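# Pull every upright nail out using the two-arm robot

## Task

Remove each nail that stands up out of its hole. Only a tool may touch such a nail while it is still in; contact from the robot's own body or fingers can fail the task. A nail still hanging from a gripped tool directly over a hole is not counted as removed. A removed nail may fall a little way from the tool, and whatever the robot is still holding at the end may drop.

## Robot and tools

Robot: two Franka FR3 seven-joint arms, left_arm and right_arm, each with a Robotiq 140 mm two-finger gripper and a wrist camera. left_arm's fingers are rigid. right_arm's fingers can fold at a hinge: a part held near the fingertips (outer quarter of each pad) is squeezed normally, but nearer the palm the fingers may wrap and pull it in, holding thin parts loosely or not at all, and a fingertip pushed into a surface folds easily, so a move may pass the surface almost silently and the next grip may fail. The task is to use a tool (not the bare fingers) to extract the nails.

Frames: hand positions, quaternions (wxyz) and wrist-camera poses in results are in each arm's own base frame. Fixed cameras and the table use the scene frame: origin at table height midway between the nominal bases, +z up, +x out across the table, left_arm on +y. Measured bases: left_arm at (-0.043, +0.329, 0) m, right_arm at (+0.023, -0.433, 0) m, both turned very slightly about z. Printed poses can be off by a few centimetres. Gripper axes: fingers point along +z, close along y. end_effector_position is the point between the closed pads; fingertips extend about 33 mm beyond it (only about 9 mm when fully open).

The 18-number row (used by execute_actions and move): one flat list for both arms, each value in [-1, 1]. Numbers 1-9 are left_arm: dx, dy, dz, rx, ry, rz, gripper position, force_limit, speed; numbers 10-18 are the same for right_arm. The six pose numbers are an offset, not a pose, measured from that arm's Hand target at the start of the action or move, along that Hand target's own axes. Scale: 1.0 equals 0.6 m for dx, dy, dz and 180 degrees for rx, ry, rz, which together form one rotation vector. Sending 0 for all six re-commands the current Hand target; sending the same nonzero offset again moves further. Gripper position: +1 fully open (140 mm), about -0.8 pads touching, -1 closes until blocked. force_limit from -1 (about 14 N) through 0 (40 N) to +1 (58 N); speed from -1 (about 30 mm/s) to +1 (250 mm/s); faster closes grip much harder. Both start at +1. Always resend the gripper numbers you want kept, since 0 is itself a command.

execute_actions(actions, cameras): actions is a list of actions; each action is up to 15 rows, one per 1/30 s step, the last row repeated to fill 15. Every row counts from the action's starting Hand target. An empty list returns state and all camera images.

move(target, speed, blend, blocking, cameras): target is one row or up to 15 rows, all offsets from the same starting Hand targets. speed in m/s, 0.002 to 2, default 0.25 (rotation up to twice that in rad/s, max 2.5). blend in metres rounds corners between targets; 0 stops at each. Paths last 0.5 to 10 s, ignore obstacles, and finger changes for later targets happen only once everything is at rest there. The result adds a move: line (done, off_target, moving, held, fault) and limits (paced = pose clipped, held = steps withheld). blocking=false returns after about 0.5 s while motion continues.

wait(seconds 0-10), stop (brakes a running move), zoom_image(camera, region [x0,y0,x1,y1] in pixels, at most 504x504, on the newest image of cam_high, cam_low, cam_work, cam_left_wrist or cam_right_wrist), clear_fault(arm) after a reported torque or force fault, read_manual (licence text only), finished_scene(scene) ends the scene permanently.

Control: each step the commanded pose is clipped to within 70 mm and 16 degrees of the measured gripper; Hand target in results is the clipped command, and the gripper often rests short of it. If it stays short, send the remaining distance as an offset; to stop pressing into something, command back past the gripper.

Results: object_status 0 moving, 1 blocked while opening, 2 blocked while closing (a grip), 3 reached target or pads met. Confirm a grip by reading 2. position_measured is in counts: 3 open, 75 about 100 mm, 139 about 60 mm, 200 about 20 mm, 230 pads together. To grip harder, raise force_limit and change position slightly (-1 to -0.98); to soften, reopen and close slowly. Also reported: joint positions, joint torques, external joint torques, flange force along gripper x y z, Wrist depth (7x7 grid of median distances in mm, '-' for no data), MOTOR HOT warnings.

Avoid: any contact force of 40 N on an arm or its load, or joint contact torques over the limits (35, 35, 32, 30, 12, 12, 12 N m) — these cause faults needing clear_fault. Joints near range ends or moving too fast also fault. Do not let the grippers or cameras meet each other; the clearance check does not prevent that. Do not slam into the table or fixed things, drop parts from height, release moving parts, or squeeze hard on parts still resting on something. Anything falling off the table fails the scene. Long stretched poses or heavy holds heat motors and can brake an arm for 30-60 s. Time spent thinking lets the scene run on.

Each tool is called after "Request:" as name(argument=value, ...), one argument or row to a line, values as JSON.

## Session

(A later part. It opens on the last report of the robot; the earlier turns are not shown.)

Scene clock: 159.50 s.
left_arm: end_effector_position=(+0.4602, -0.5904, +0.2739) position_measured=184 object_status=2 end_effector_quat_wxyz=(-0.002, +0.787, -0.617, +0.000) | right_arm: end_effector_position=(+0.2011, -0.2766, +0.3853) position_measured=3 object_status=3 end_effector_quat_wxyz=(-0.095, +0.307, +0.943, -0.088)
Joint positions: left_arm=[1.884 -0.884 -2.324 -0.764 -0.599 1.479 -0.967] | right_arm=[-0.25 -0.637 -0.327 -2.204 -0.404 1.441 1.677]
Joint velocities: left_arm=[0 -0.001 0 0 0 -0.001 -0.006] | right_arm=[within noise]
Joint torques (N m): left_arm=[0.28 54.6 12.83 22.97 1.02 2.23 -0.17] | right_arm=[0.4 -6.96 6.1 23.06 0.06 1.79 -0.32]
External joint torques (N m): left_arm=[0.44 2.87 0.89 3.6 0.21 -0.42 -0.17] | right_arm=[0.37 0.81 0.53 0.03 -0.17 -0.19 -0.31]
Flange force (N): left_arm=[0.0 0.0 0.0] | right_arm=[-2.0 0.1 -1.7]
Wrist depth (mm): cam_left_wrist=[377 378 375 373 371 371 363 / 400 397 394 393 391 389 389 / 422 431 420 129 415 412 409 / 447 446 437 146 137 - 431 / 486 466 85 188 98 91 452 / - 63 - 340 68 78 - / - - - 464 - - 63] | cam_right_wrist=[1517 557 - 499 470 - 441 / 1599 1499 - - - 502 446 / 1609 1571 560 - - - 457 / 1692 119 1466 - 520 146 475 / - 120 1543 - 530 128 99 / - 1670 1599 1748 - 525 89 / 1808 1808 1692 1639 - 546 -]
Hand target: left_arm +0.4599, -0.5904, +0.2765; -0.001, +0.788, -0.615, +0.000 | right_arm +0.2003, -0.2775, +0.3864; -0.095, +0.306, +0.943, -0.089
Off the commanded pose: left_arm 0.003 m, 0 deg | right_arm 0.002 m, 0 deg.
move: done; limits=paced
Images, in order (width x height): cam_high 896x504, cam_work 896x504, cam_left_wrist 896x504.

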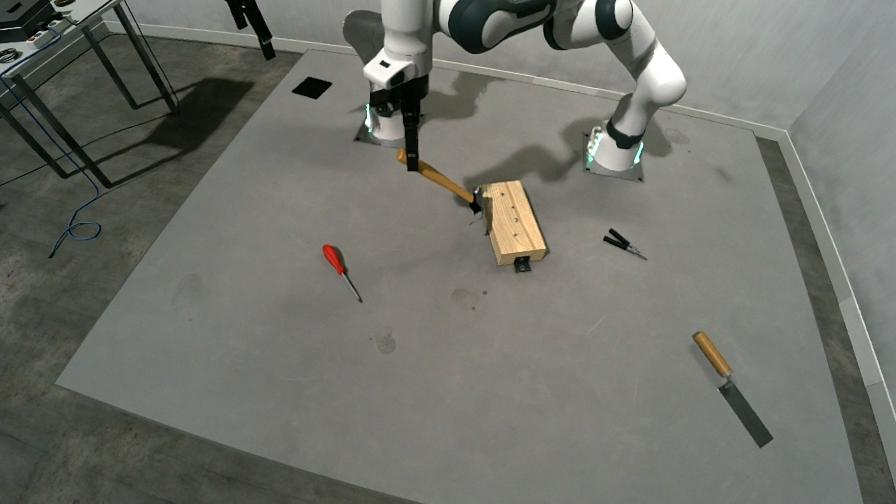

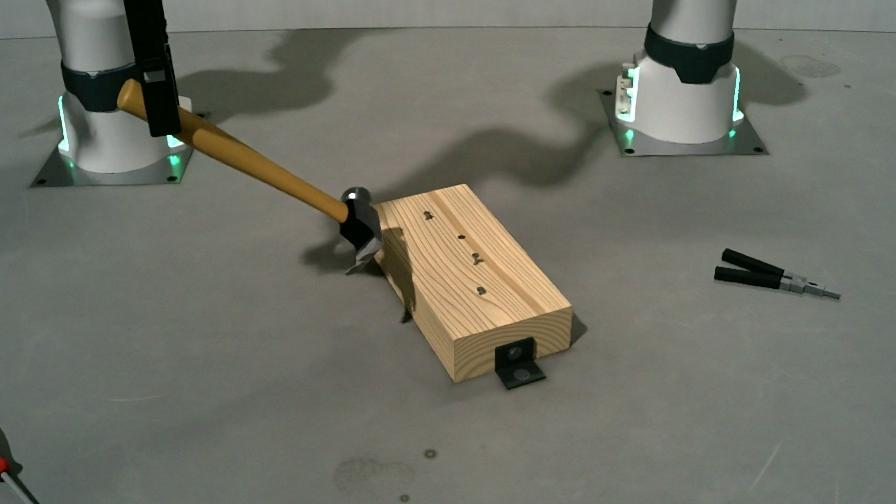

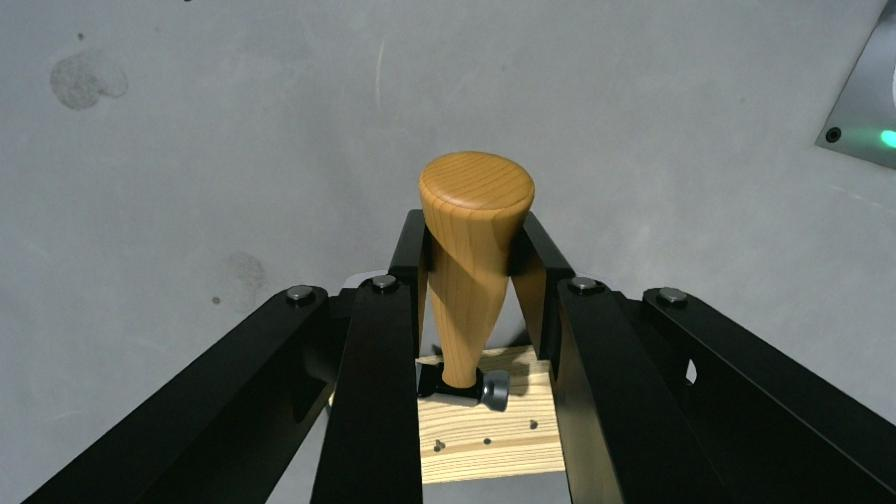

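Request:
move(
  target=[
    [0,0,0.142,0,0,0,-1,1,-1,0,0,0,0,0,0,1,1,1],
    [-0.058,0,0.142,0,0,0,-1,1,-1,0,0,0,0,0,0,1,1,1],
    [-0.122,0,0.086,0,0,0,-1,1,-1,0,0,0,0,0,0,1,1,1],
    [-0.21,0,0.041,0,0,0,-1,1,-1,0,0,0,0,0,0,1,1,1],
  ],
  speed=[0.15,0.08,0.08,0.08],
  blend=0.008,
  cameras=["cam_work","cam_left_wrist"],
)

Scene clock: 178.33 s.
left_arm: end_effector_position=(+0.4278, -0.4743, +0.2535) position_measured=184 object_status=2 end_effector_quat_wxyz=(+0.004, +0.790, -0.613, +0.004) | right_arm: end_effector_position=(+0.2011, -0.2766, +0.3853) position_measured=3 object_status=3 end_effector_quat_wxyz=(-0.095, +0.307, +0.943, -0.088)
Joint positions: left_arm=[1.419 -0.444 -2.071 -1.64 -0.412 1.851 -0.832] | right_arm=[-0.25 -0.637 -0.327 -2.204 -0.404 1.441 1.677]
Joint torques (N m): left_arm=[0.84 29.32 14.2 22.32 2.65 1.96 0.39] | right_arm=[0.37 -6.93 6.1 23.1 0.05 1.8 -0.32]
External joint torques (N m): left_arm=[0.56 -0.79 1.58 -0.74 1.88 -0.72 0.39] | right_arm=[0.34 0.91 0.5 0.1 -0.18 -0.17 -0.31]
Flange force (N): left_arm=[-4.9 0.8 -1.6] | right_arm=[-2.4 0.0 -1.9]
Wrist depth (mm): cam_left_wrist=[356 355 356 356 349 356 357 / - 373 371 369 372 371 370 / 389 393 398 126 391 391 392 / - 414 409 125 361 414 411 / 440 - 85 373 98 91 436 / - 63 - 394 68 78 454 / - - - 497 - - 63] | cam_right_wrist=[1562 1257 - 505 - - - / 1599 1491 - 527 - - 448 / 1474 1517 - 514 - 484 465 / 1629 119 1353 - 540 146 471 / - 120 1619 556 526 128 99 / - 1725 1649 - - - 89 / - 1783 1552 1619 583 563 -]
Hand target: left_arm +0.4292, -0.4682, +0.2520; -0.001, +0.788, -0.615, +0.000 | right_arm +0.2003, -0.2775, +0.3864; -0.095, +0.306, +0.943, -0.089
Off the commanded pose: left_arm 0.006 m, 1 deg | right_arm 0.002 m, 0 deg.
move: off_target (left_arm)
Images, in order (width x height): cam_work 896x504, cam_left_wrist 896x504.

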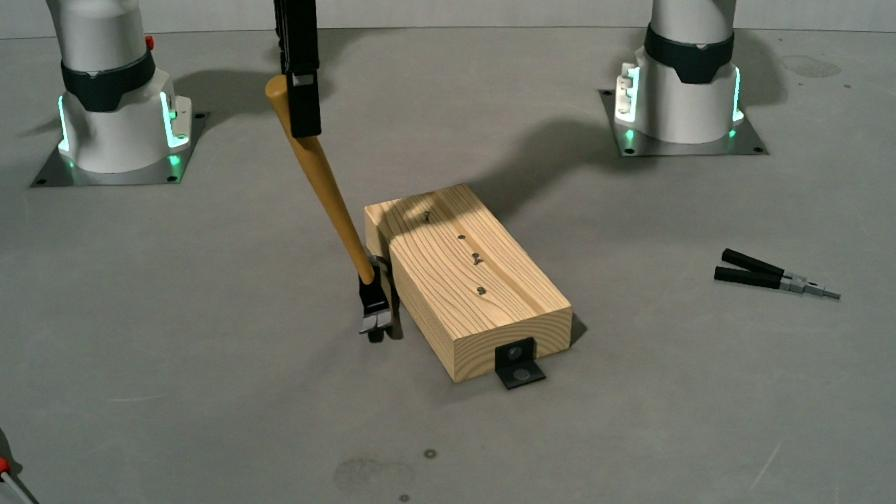

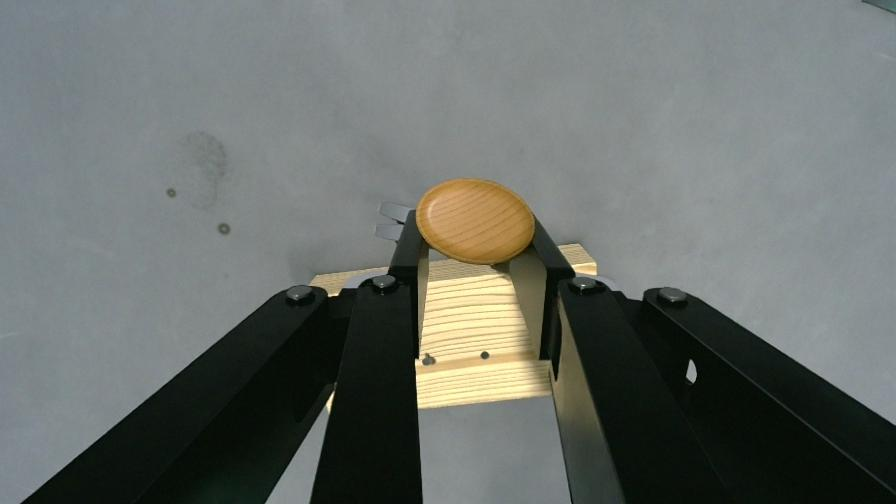

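Request:
move(
  target=[-0.062,0,-0.005,0,0,0,-1,1,-1,0,0,0,0,0,0,1,1,1],
  speed=0.08,
  cameras=["cam_work","cam_left_wrist"],
)

Scene clock: 183.57 s.
left_arm: end_effector_position=(+0.4204, -0.4411, +0.2606) position_measured=184 object_status=2 end_effector_quat_wxyz=(+0.007, +0.788, -0.615, +0.009) | right_arm: end_effector_position=(+0.2011, -0.2766, +0.3853) position_measured=3 object_status=3 end_effector_quat_wxyz=(-0.095, +0.307, +0.943, -0.088)
Joint positions: left_arm=[1.295 -0.318 -1.973 -1.776 -0.323 1.907 -0.838] | right_arm=[-0.25 -0.637 -0.327 -2.204 -0.404 1.441 1.677]
Joint torques (N m): left_arm=[0.94 19.8 10.56 19.56 3.1 1.45 0.13] | right_arm=[0.37 -6.9 6.12 23.06 0.04 1.79 -0.35]
External joint torques (N m): left_arm=[0.89 -2.65 0.99 -4.28 2.36 -1.25 0.13] | right_arm=[0.35 0.84 0.55 0.07 -0.18 -0.18 -0.33]
Flange force (N): left_arm=[-10.9 4.3 4.8] | right_arm=[-2.1 0.0 -1.8]
Wrist depth (mm): cam_left_wrist=[365 365 362 363 358 361 358 / 382 378 - 378 379 376 378 / 400 402 399 376 396 397 396 / 422 423 418 125 361 419 414 / 450 436 85 379 98 91 - / 473 63 - 396 68 78 - / - - - 502 - - 63] | cam_right_wrist=[1580 1534 550 501 466 452 444 / 1590 1483 540 518 493 460 - / 1639 1562 550 - 497 522 - / 1692 119 1508 557 - 146 489 / - 120 1571 - - 128 95 / - 1736 1670 2111 - - 89 / - 1748 1725 1649 - 537 -]
Hand target: left_arm +0.4202, -0.4321, +0.2550; -0.001, +0.788, -0.615, +0.000 | right_arm +0.2003, -0.2775, +0.3864; -0.095, +0.306, +0.943, -0.089
Off the commanded pose: left_arm 0.011 m, 1 deg | right_arm 0.002 m, 0 deg.
move: off_target (left_arm)
Images, in order (width x height): cam_work 896x504, cam_left_wrist 896x504.

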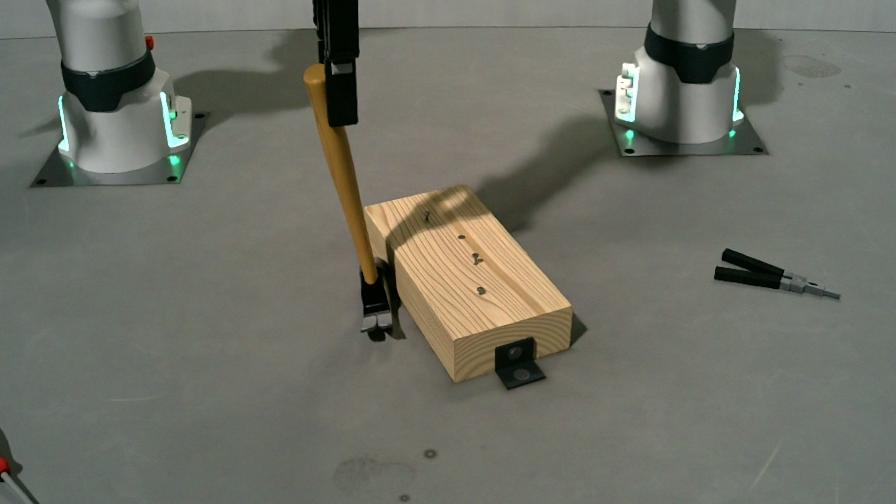

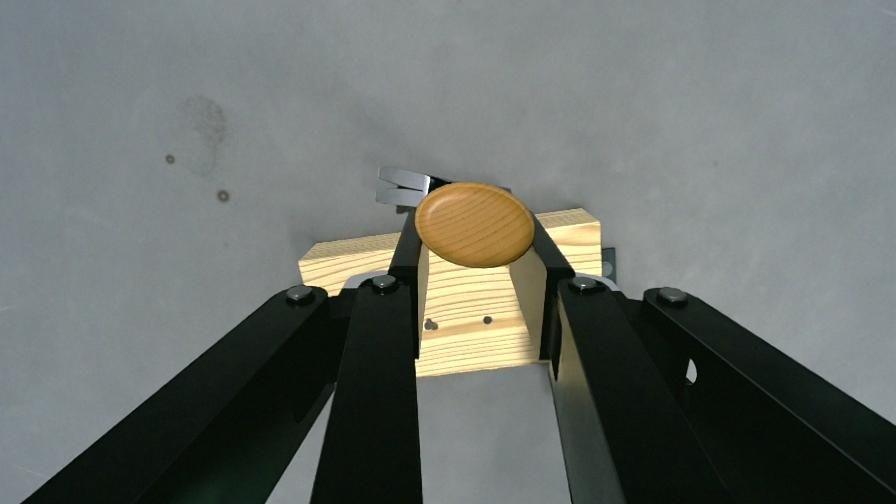

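Request:
move(
  target=[
    [0.035,0,-0.02,0,0,0,-1,1,-1,0,0,0,0,0,0,1,1,1],
    [0.035,0,-0.16,0,0,0,-1,1,-1,0,0,0,0,0,0,1,1,1],
    [-0.133,-0.037,-0.14,-0.25,0,0,-1,1,-1,0,0,0,0,0,0,1,1,1],
    [-0.133,-0.037,-0.08,-0.25,0,0,-1,1,-1,0,0,0,0,0,0,1,1,1],
  ],
  speed=[0.1,0.2,0.25,0.1],
  blend=0.01,
  cameras=["all"],
)

Request:
zoom_image(
  camera="cam_work",
  region=[380, 150, 500, 270],
)

Request:
zoom_image(
  camera="cam_left_wrist",
  region=[340, 100, 500, 260],
)

Scene clock: 201.97 s.
left_arm: end_effector_position=(+0.4246, -0.3496, +0.2989) position_measured=184 object_status=2 end_effector_quat_wxyz=(+0.299, +0.732, -0.566, -0.235) | right_arm: end_effector_position=(+0.2011, -0.2766, +0.3853) position_measured=3 object_status=3 end_effector_quat_wxyz=(-0.095, +0.307, +0.943, -0.088)
Joint positions: left_arm=[2.296 -0.685 -2.421 -1.122 -0.815 0.971 -0.563] | right_arm=[-0.25 -0.637 -0.327 -2.204 -0.404 1.441 1.677]
Joint velocities: left_arm=[-0.001 -0.001 0 0 0.001 0.001 0.007] | right_arm=[within noise]
Joint torques (N m): left_arm=[-0.27 49.72 9.68 21.97 -0.91 -0.78 0.05] | right_arm=[0.38 -6.89 6.12 23.15 0.05 1.8 -0.32]
External joint torques (N m): left_arm=[-0.33 3.74 -0.45 1.69 -0.3 -1.09 -0.02] | right_arm=[0.37 0.99 0.54 0.03 -0.17 -0.18 -0.3]
Flange force (N): left_arm=[-0.1 5.2 -4.7] | right_arm=[-2.5 0.1 -1.9]
Wrist depth (mm): cam_left_wrist=[281 319 377 484 - - - / 292 325 376 515 - - - / 261 298 368 124 - - - / 268 311 373 125 121 - - / 304 302 85 - 98 85 1530 / - 63 - 649 68 78 - / - - - 659 - - 63] | cam_right_wrist=[1466 1508 543 - - - - / 1571 1483 542 - - 461 453 / 1639 1639 1725 528 485 472 - / 1703 119 1517 539 544 146 - / - 120 1590 566 534 128 95 / - 1692 1714 589 562 549 89 / 1912 1619 1649 1590 - 535 -]
Hand target: left_arm +0.4223, -0.3494, +0.3030; +0.301, +0.729, -0.568, -0.235 | right_arm +0.2003, -0.2775, +0.3864; -0.095, +0.306, +0.943, -0.089
Off the commanded pose: left_arm 0.005 m, 1 deg | right_arm 0.002 m, 0 deg.
move: off_target (left_arm)

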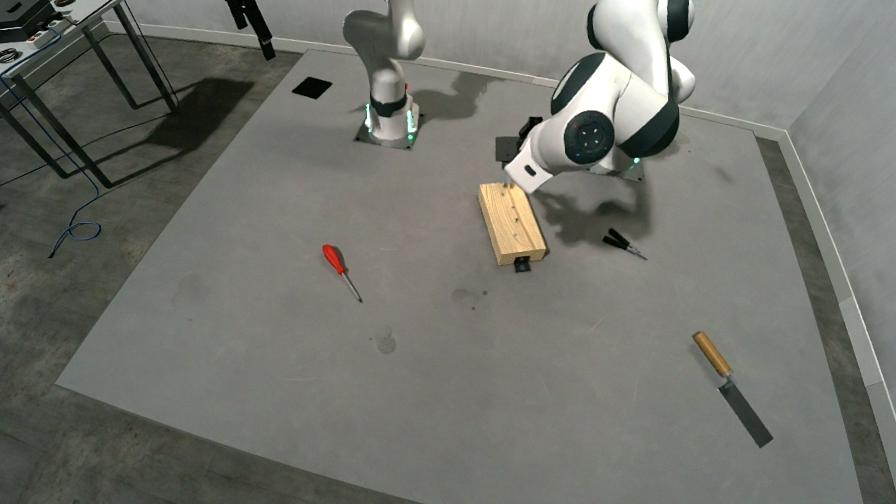

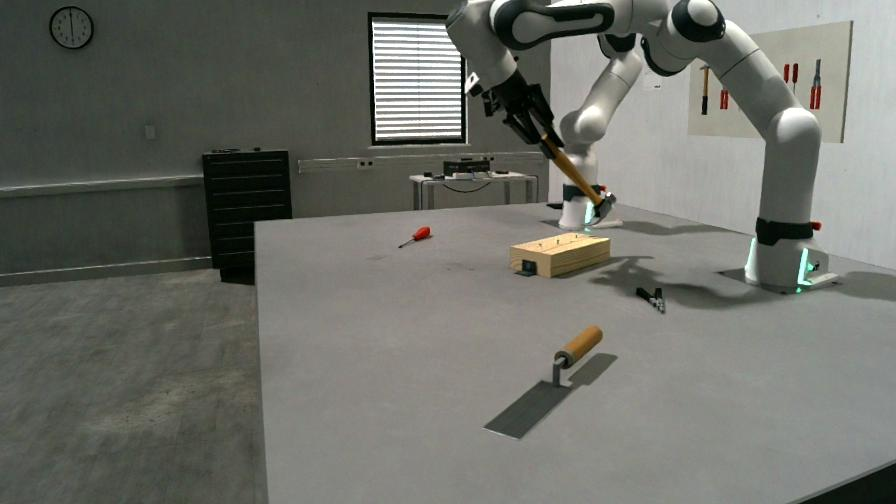

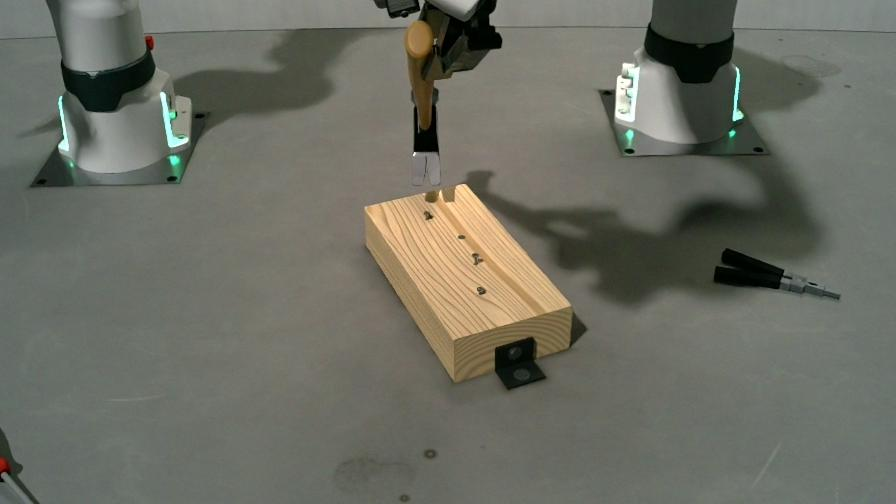

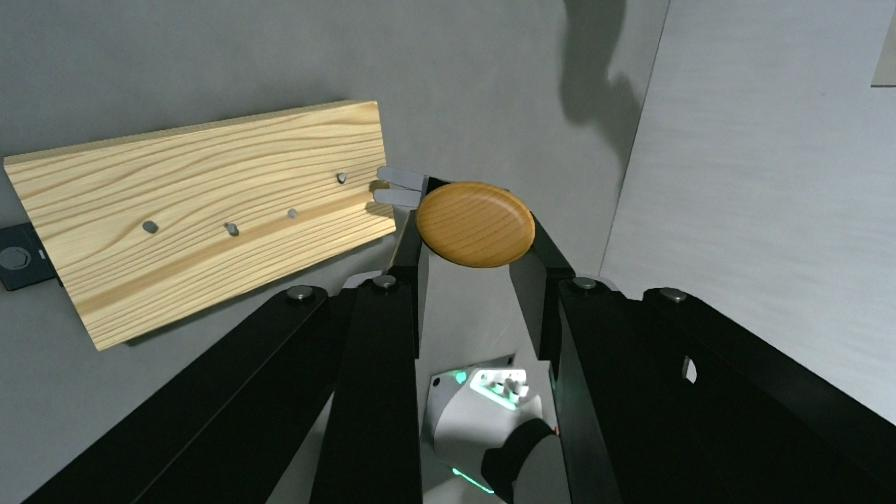

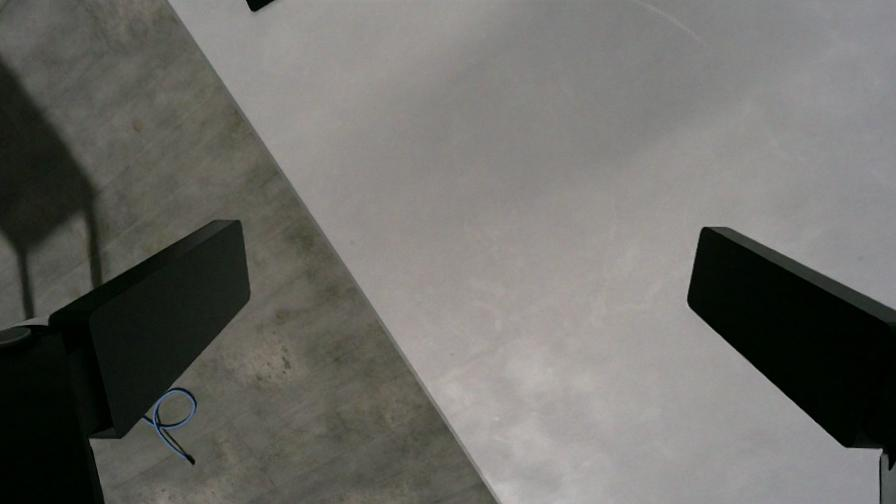

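Scaled by 4.200.

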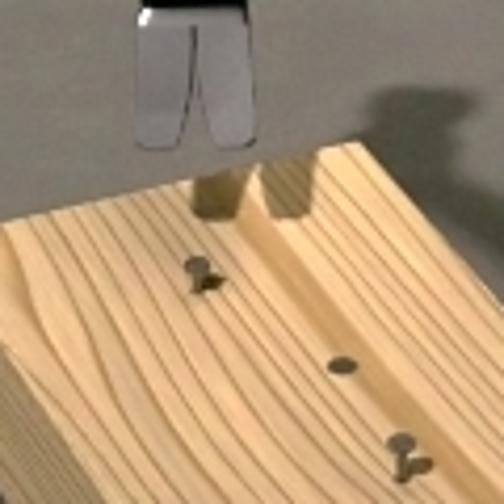

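Scaled by 3.150.

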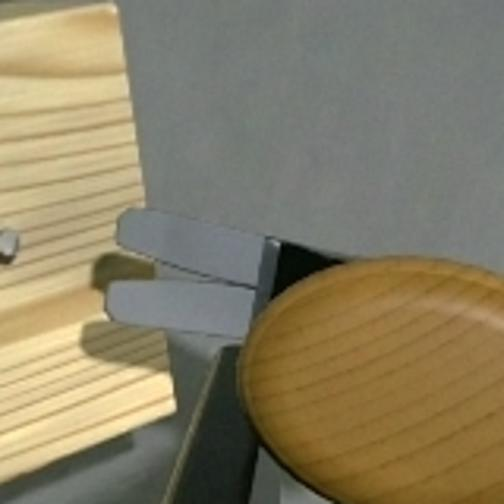

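Request:
move(
  target=[0.005,-0.029,0.0295,0,0,0,-1,1,-1,0,0,0,0,0,0,1,1,1],
  speed=0.06,
  cameras=["cam_work","cam_left_wrist"],
)

Request:
zoom_image(
  camera="cam_work",
  region=[380, 150, 500, 270],
)

Request:
zoom_image(
  camera="cam_left_wrist",
  region=[300, 100, 460, 260],
)

Scene clock: 214.03 s.
left_arm: end_effector_position=(+0.4251, -0.3525, +0.2758) position_measured=184 object_status=2 end_effector_quat_wxyz=(+0.300, +0.731, -0.566, -0.234) | right_arm: end_effector_position=(+0.2011, -0.2766, +0.3853) position_measured=3 object_status=3 end_effector_quat_wxyz=(-0.095, +0.307, +0.943, -0.088)
Joint positions: left_arm=[2.278 -0.69 -2.423 -1.174 -0.807 1.02 -0.536] | right_arm=[-0.25 -0.637 -0.327 -2.204 -0.404 1.441 1.677]
Joint velocities: left_arm=[0 -0.001 0 -0.001 0.001 0.003 0.007] | right_arm=[within noise]
Joint torques (N m): left_arm=[-0.16 48.99 10.13 22.15 -0.86 -0.82 0.01] | right_arm=[0.33 -6.94 6.1 23.11 0.05 1.78 -0.33]
External joint torques (N m): left_arm=[-0.42 2.77 -0.57 1.66 -0.32 -1.13 -0.06] | right_arm=[0.3 0.86 0.52 0.05 -0.17 -0.21 -0.31]
Flange force (N): left_arm=[2.4 3.0 -6.6] | right_arm=[-2.1 0.0 -1.8]
Wrist depth (mm): cam_left_wrist=[266 304 371 472 670 - - / 274 309 364 519 638 - - / 245 280 342 388 - 2230 - / 248 288 347 125 122 2210 - / 271 280 85 559 98 85 - / - 63 - 585 68 78 - / - - - 645 - - 63] | cam_right_wrist=[1499 - 532 - 473 467 - / 1427 1499 544 513 481 - 458 / 1458 1552 - 542 520 510 - / 1660 119 1562 - 518 146 465 / - 120 1552 - - 128 95 / - 1681 1660 1526 - - 89 / - 1912 1703 1619 - 529 -]
Hand target: left_arm +0.4228, -0.3523, +0.2782; +0.301, +0.729, -0.568, -0.235 | right_arm +0.2003, -0.2775, +0.3864; -0.095, +0.306, +0.943, -0.089
Off the commanded pose: left_arm 0.003 m, 0 deg | right_arm 0.002 m, 0 deg.
move: done
Images, in order (width x height): cam_work 896x504, cam_left_wrist 896x504.

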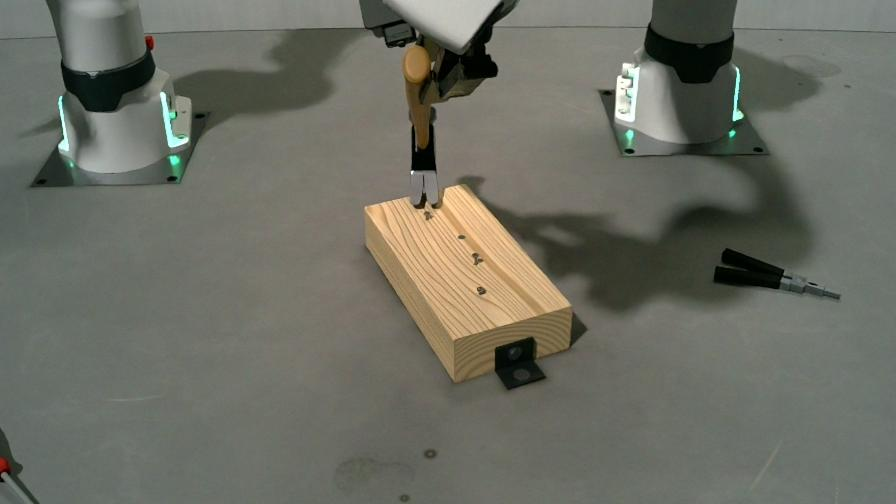

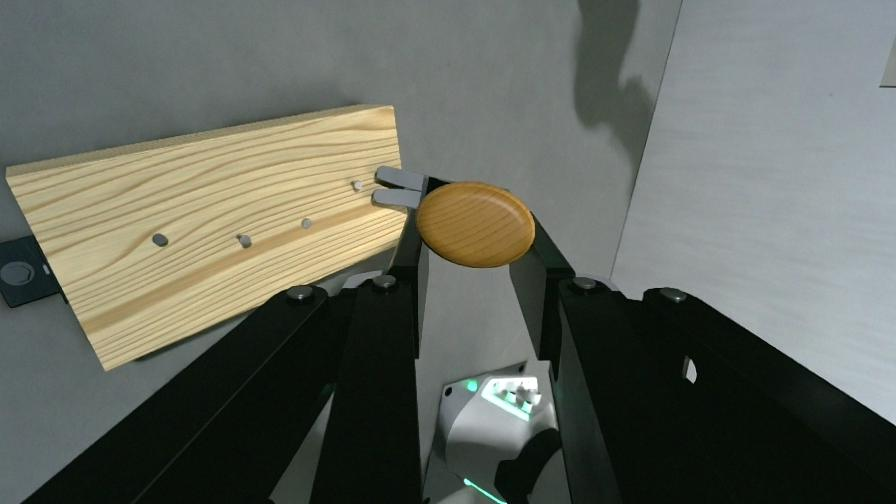

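Scaled by 4.200.

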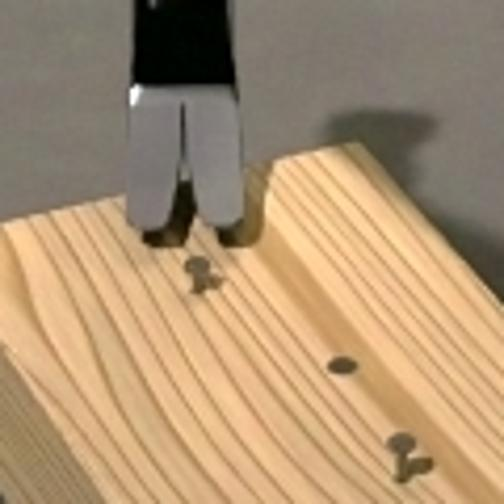

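Scaled by 3.150.

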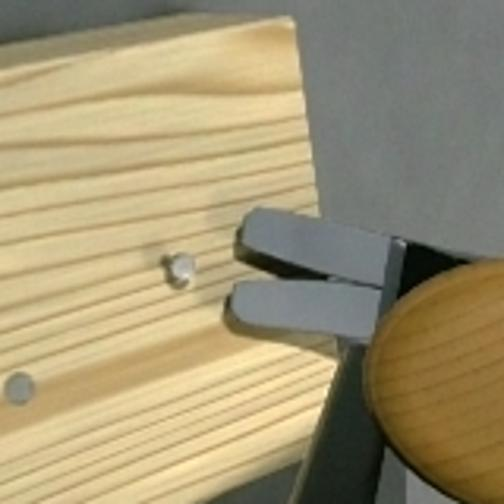

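Request:
move(
  target=[0.0025,-0.0153,-0.0083,0,0,0,-1,1,-1,0,0,0,0,0,0,1,1,1],
  speed=0.06,
  cameras=["cam_work","cam_left_wrist"],
)

Request:
zoom_image(
  camera="cam_work",
  region=[380, 170, 480, 270],
)

Request:
zoom_image(
  camera="cam_left_wrist",
  region=[300, 100, 460, 260],
)

Scene clock: 223.47 s.
left_arm: end_effector_position=(+0.4360, -0.3502, +0.2717) position_measured=184 object_status=2 end_effector_quat_wxyz=(+0.297, +0.730, -0.570, -0.232) | right_arm: end_effector_position=(+0.2011, -0.2766, +0.3853) position_measured=3 object_status=3 end_effector_quat_wxyz=(-0.095, +0.307, +0.943, -0.088)
Joint positions: left_arm=[2.318 -0.723 -2.446 -1.117 -0.808 1.01 -0.534] | right_arm=[-0.25 -0.637 -0.327 -2.204 -0.404 1.441 1.677]
Joint torques (N m): left_arm=[0.64 49.77 10.33 23.13 -1.35 -1.29 -0.23] | right_arm=[0.35 -6.96 6.12 23.1 0.05 1.79 -0.32]
External joint torques (N m): left_arm=[0.57 2.16 -0.05 2.61 -0.81 -1.62 -0.3] | right_arm=[0.34 0.89 0.55 0 -0.17 -0.19 -0.3]
Flange force (N): left_arm=[11.1 -3.8 -19.7] | right_arm=[-2.1 0.1 -1.7]
Wrist depth (mm): cam_left_wrist=[262 301 356 462 603 - - / 268 313 355 463 - - - / 246 277 337 383 - - - / 257 286 340 125 125 - - / 292 277 85 560 98 85 - / - 63 - 592 68 78 - / - - - 650 - - 63] | cam_right_wrist=[1552 1442 - - - - - / 1534 1442 556 - - 465 453 / 1580 1580 556 534 505 - 455 / - 119 1590 - - 146 - / - 120 1543 572 - 128 95 / - 111 1609 1590 - - 89 / 1941 1808 1649 - - - -]
Hand target: left_arm +0.4329, -0.3513, +0.2752; +0.301, +0.729, -0.568, -0.235 | right_arm +0.2003, -0.2775, +0.3864; -0.095, +0.306, +0.943, -0.089
Off the commanded pose: left_arm 0.005 m, 1 deg | right_arm 0.002 m, 0 deg.
move: off_target (left_arm)
Images, in order (width x height): cam_work 896x504, cam_left_wrist 896x504.

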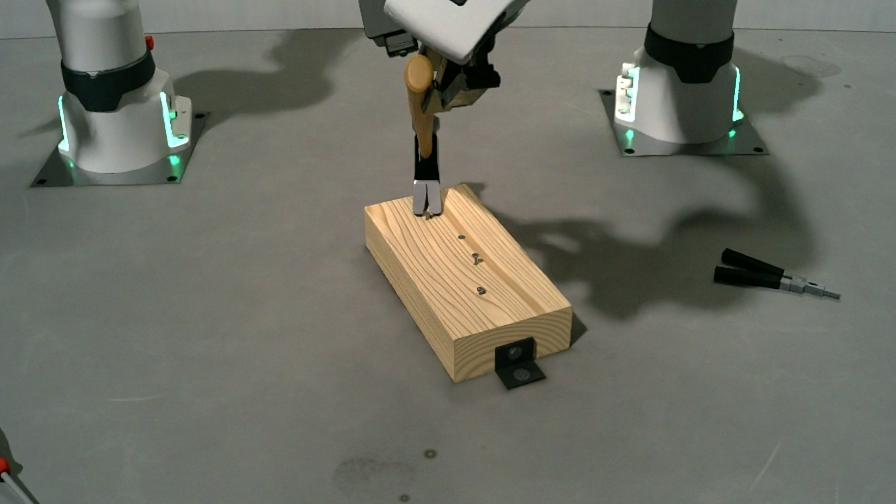

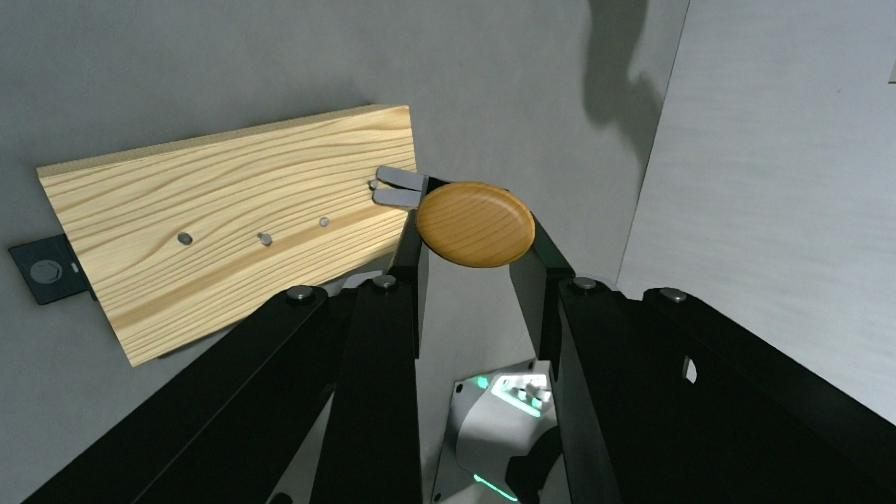

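Scaled by 5.040.

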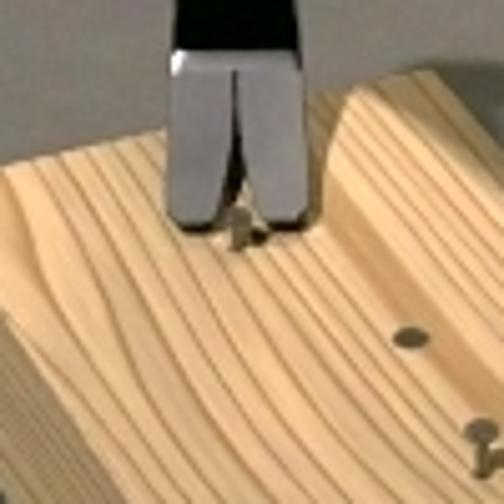

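Scaled by 3.150.

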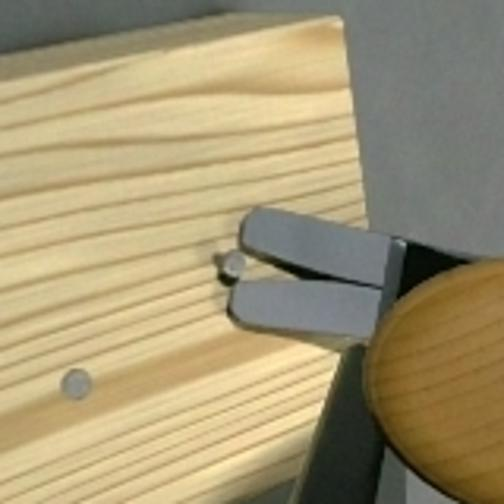

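Request:
move(
  target=[
    [0,0.002,-0.002,0,0,0,-1,1,-1,0,0,0,0,0,0,1,1,1],
    [0.005,-0.0124,-0.0159,0,0,0,-1,1,-1,0,0,0,0,0,0,1,1,1],
  ],
  speed=0.05,
  blend=0.001,
  cameras=["cam_work","cam_left_wrist"],
)

Request:
zoom_image(
  camera="cam_work",
  region=[380, 170, 480, 270],
)

Request:
zoom_image(
  camera="cam_left_wrist",
  region=[300, 100, 460, 260],
)

Scene clock: 234.10 s.
left_arm: end_effector_position=(+0.4490, -0.3501, +0.2726) position_measured=184 object_status=2 end_effector_quat_wxyz=(+0.296, +0.730, -0.570, -0.231) | right_arm: end_effector_position=(+0.2011, -0.2766, +0.3853) position_measured=3 object_status=3 end_effector_quat_wxyz=(-0.095, +0.307, +0.943, -0.088)
Joint positions: left_arm=[2.378 -0.772 -2.48 -1.018 -0.823 0.979 -0.557] | right_arm=[-0.25 -0.637 -0.327 -2.204 -0.404 1.441 1.677]
Joint velocities: left_arm=[0 -0.001 0.001 0.001 -0.001 0 -0.004] | right_arm=[within noise]
Joint torques (N m): left_arm=[0.21 51.93 9.22 23.01 -1.71 -1.61 -0.27] | right_arm=[0.32 -6.94 6.13 23.11 0.04 1.79 -0.35]
External joint torques (N m): left_arm=[0.26 3.08 -0.37 2.87 -1.11 -1.95 -0.34] | right_arm=[0.26 0.94 0.48 0.01 -0.19 -0.2 -0.33]
Flange force (N): left_arm=[0.0 0.0 0.0] | right_arm=[-2.3 -0.1 -1.7]
Wrist depth (mm): cam_left_wrist=[263 299 363 454 625 - - / 269 311 363 479 622 - - / 268 281 339 384 - - - / 279 284 342 125 135 - - / 299 279 85 91 98 85 - / - 63 - 597 68 78 - / - - - - - - 63] | cam_right_wrist=[1517 552 - 497 - 454 441 / 1580 1360 560 - - - 475 / 1508 1526 - 563 506 478 - / - 119 - - - 137 473 / - 119 1552 589 - 128 95 / - 1703 1474 590 - 532 89 / 1846 1808 1681 1599 580 569 -]
Hand target: left_arm +0.4453, -0.3513, +0.2767; +0.301, +0.729, -0.568, -0.235 | right_arm +0.2003, -0.2775, +0.3864; -0.095, +0.306, +0.943, -0.089
Off the commanded pose: left_arm 0.006 m, 1 deg | right_arm 0.002 m, 0 deg.
move: off_target (left_arm); blend cut to 0.0008 m at target 1
Images, in order (width x height): cam_work 896x504, cam_left_wrist 896x504.

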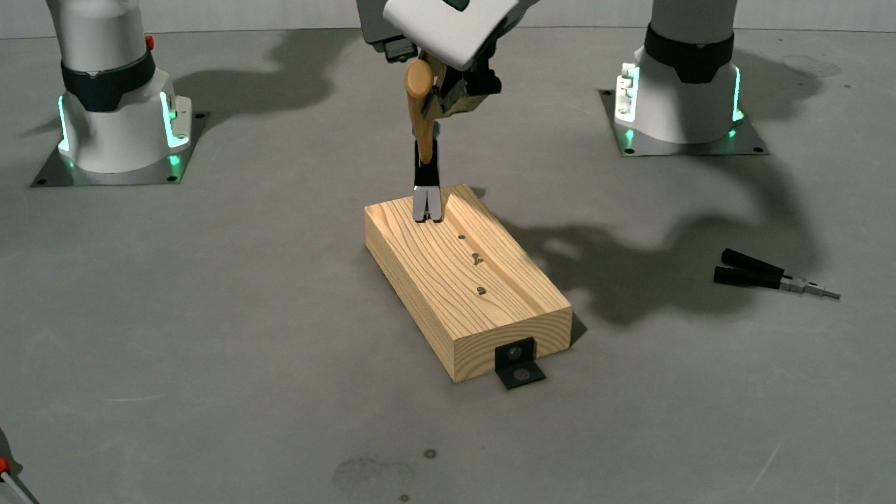

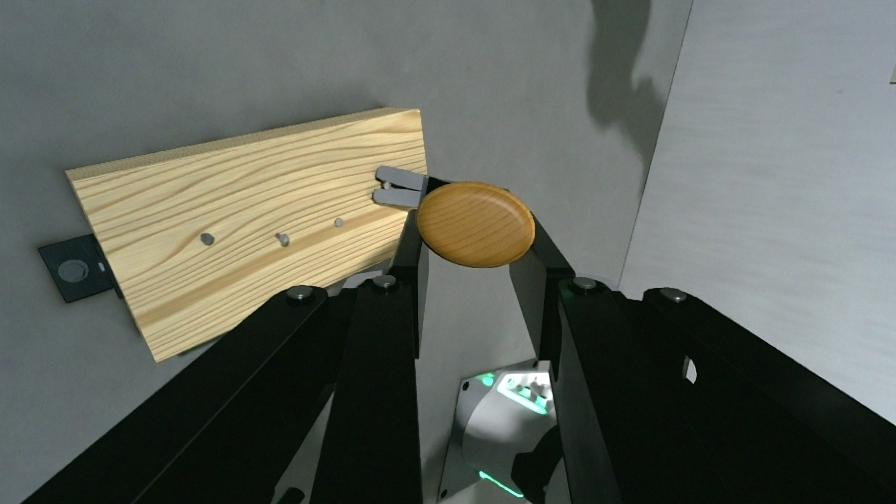

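Scaled by 5.040.

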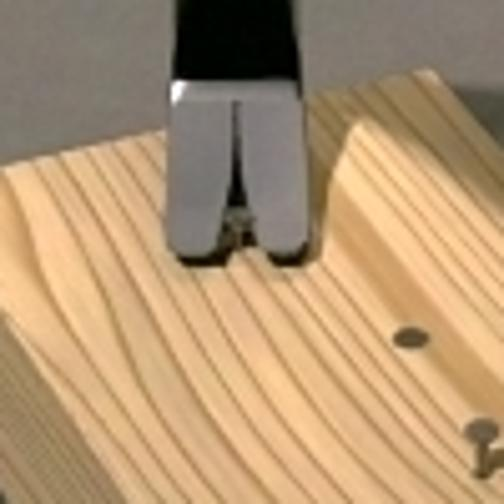

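Scaled by 3.150.

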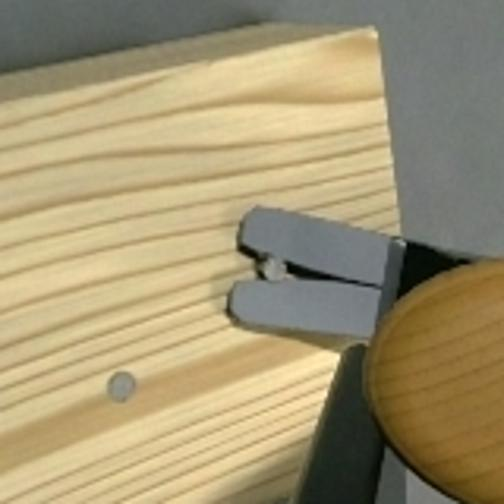

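Request:
move(
  target=[
    [0,0.002,-0.002,0,0,0,-1,1,-1,0,0,0,0,0,0,1,1,1],
    [0.003,-0.0105,-0.0145,0,0,0,-1,1,-1,0,0,0,0,0,0,1,1,1],
  ],
  speed=0.05,
  cameras=["cam_work","cam_left_wrist"],
)

Request:
zoom_image(
  camera="cam_work",
  region=[380, 170, 480, 270],
)

Request:
zoom_image(
  camera="cam_left_wrist",
  region=[300, 100, 460, 260],
)

Scene clock: 239.43 s.
left_arm: end_effector_position=(+0.4576, -0.3506, +0.2702) position_measured=184 object_status=2 end_effector_quat_wxyz=(+0.297, +0.729, -0.570, -0.236) | right_arm: end_effector_position=(+0.2011, -0.2766, +0.3853) position_measured=3 object_status=3 end_effector_quat_wxyz=(-0.095, +0.307, +0.943, -0.088)
Joint positions: left_arm=[2.435 -0.823 -2.52 -0.922 -0.836 0.949 -0.584] | right_arm=[-0.25 -0.637 -0.327 -2.204 -0.404 1.441 1.677]
Joint velocities: left_arm=[0.001 -0.001 0.001 0.001 0.001 -0.001 -0.007] | right_arm=[within noise]
Joint torques (N m): left_arm=[1.74 57.29 9.6 24.64 -1.83 -1.51 -0.31] | right_arm=[0.42 -6.94 6.14 23.09 0.06 1.8 -0.33]
External joint torques (N m): left_arm=[1.62 6.7 0.71 4.62 -1.19 -1.85 -0.38] | right_arm=[0.4 0.87 0.58 0.03 -0.17 -0.18 -0.31]
Flange force (N): left_arm=[0.0 0.0 0.0] | right_arm=[-2.2 0.2 -1.8]
Wrist depth (mm): cam_left_wrist=[262 300 362 456 618 790 - / 272 314 362 495 622 - - / 268 278 335 381 785 - - / 278 284 340 125 135 - - / 287 281 85 534 98 85 - / - 63 - 67 68 78 - / - - - 678 - - 63] | cam_right_wrist=[1526 1427 - - - - - / 1609 1483 - - 469 - - / 1629 1543 558 - - 461 - / 1692 119 572 - 521 137 - / - 120 1619 - 528 128 95 / - 1725 1670 1629 - - 89 / - 1833 1714 1491 584 - -]
Hand target: left_arm +0.4560, -0.3505, +0.2785; +0.301, +0.729, -0.568, -0.235 | right_arm +0.2003, -0.2775, +0.3864; -0.095, +0.306, +0.943, -0.089
Off the commanded pose: left_arm 0.008 m, 0 deg | right_arm 0.002 m, 0 deg.
move: off_target (left_arm)
Images, in order (width x height): cam_work 896x504, cam_left_wrist 896x504.

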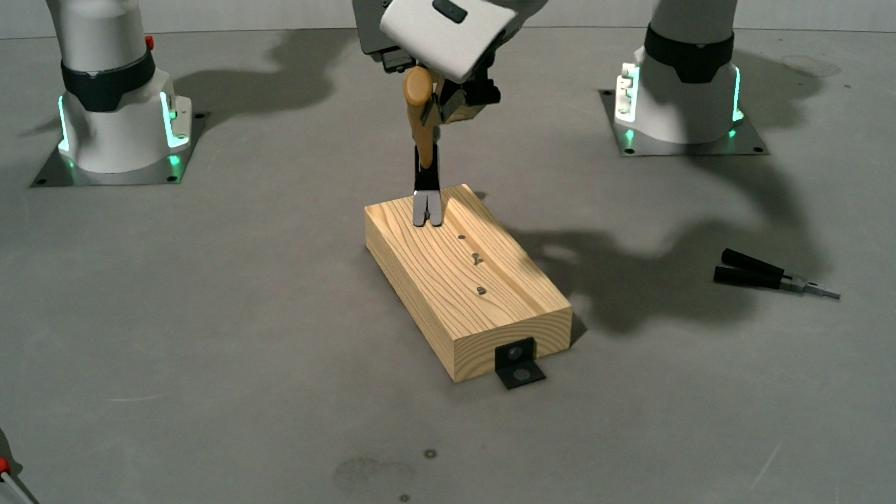

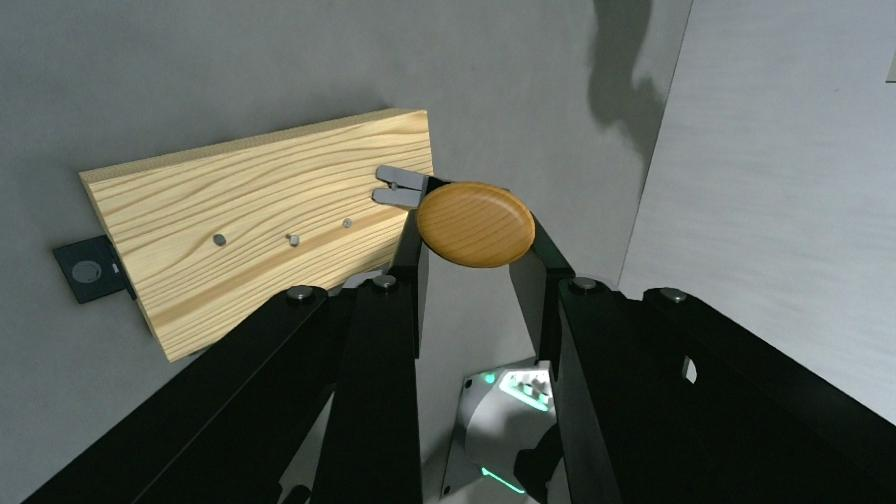

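Scaled by 5.040.

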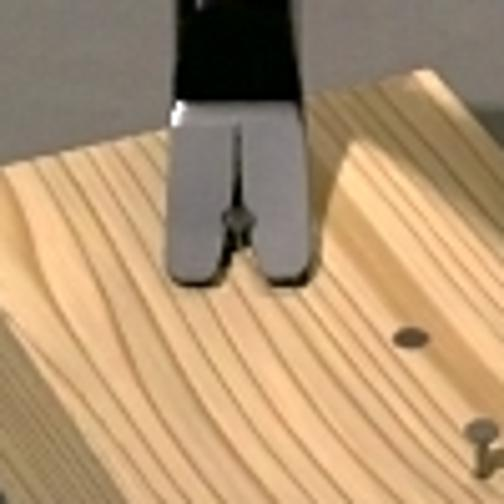

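Scaled by 3.150.

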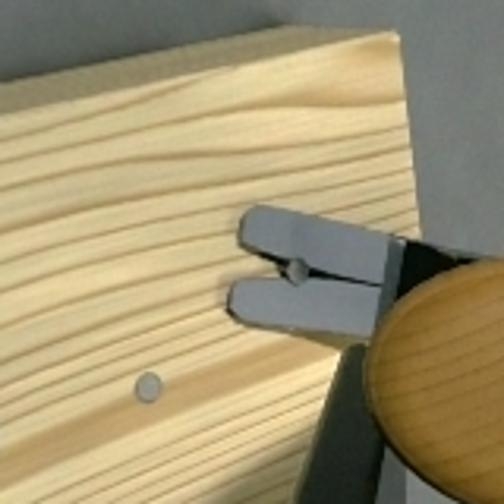

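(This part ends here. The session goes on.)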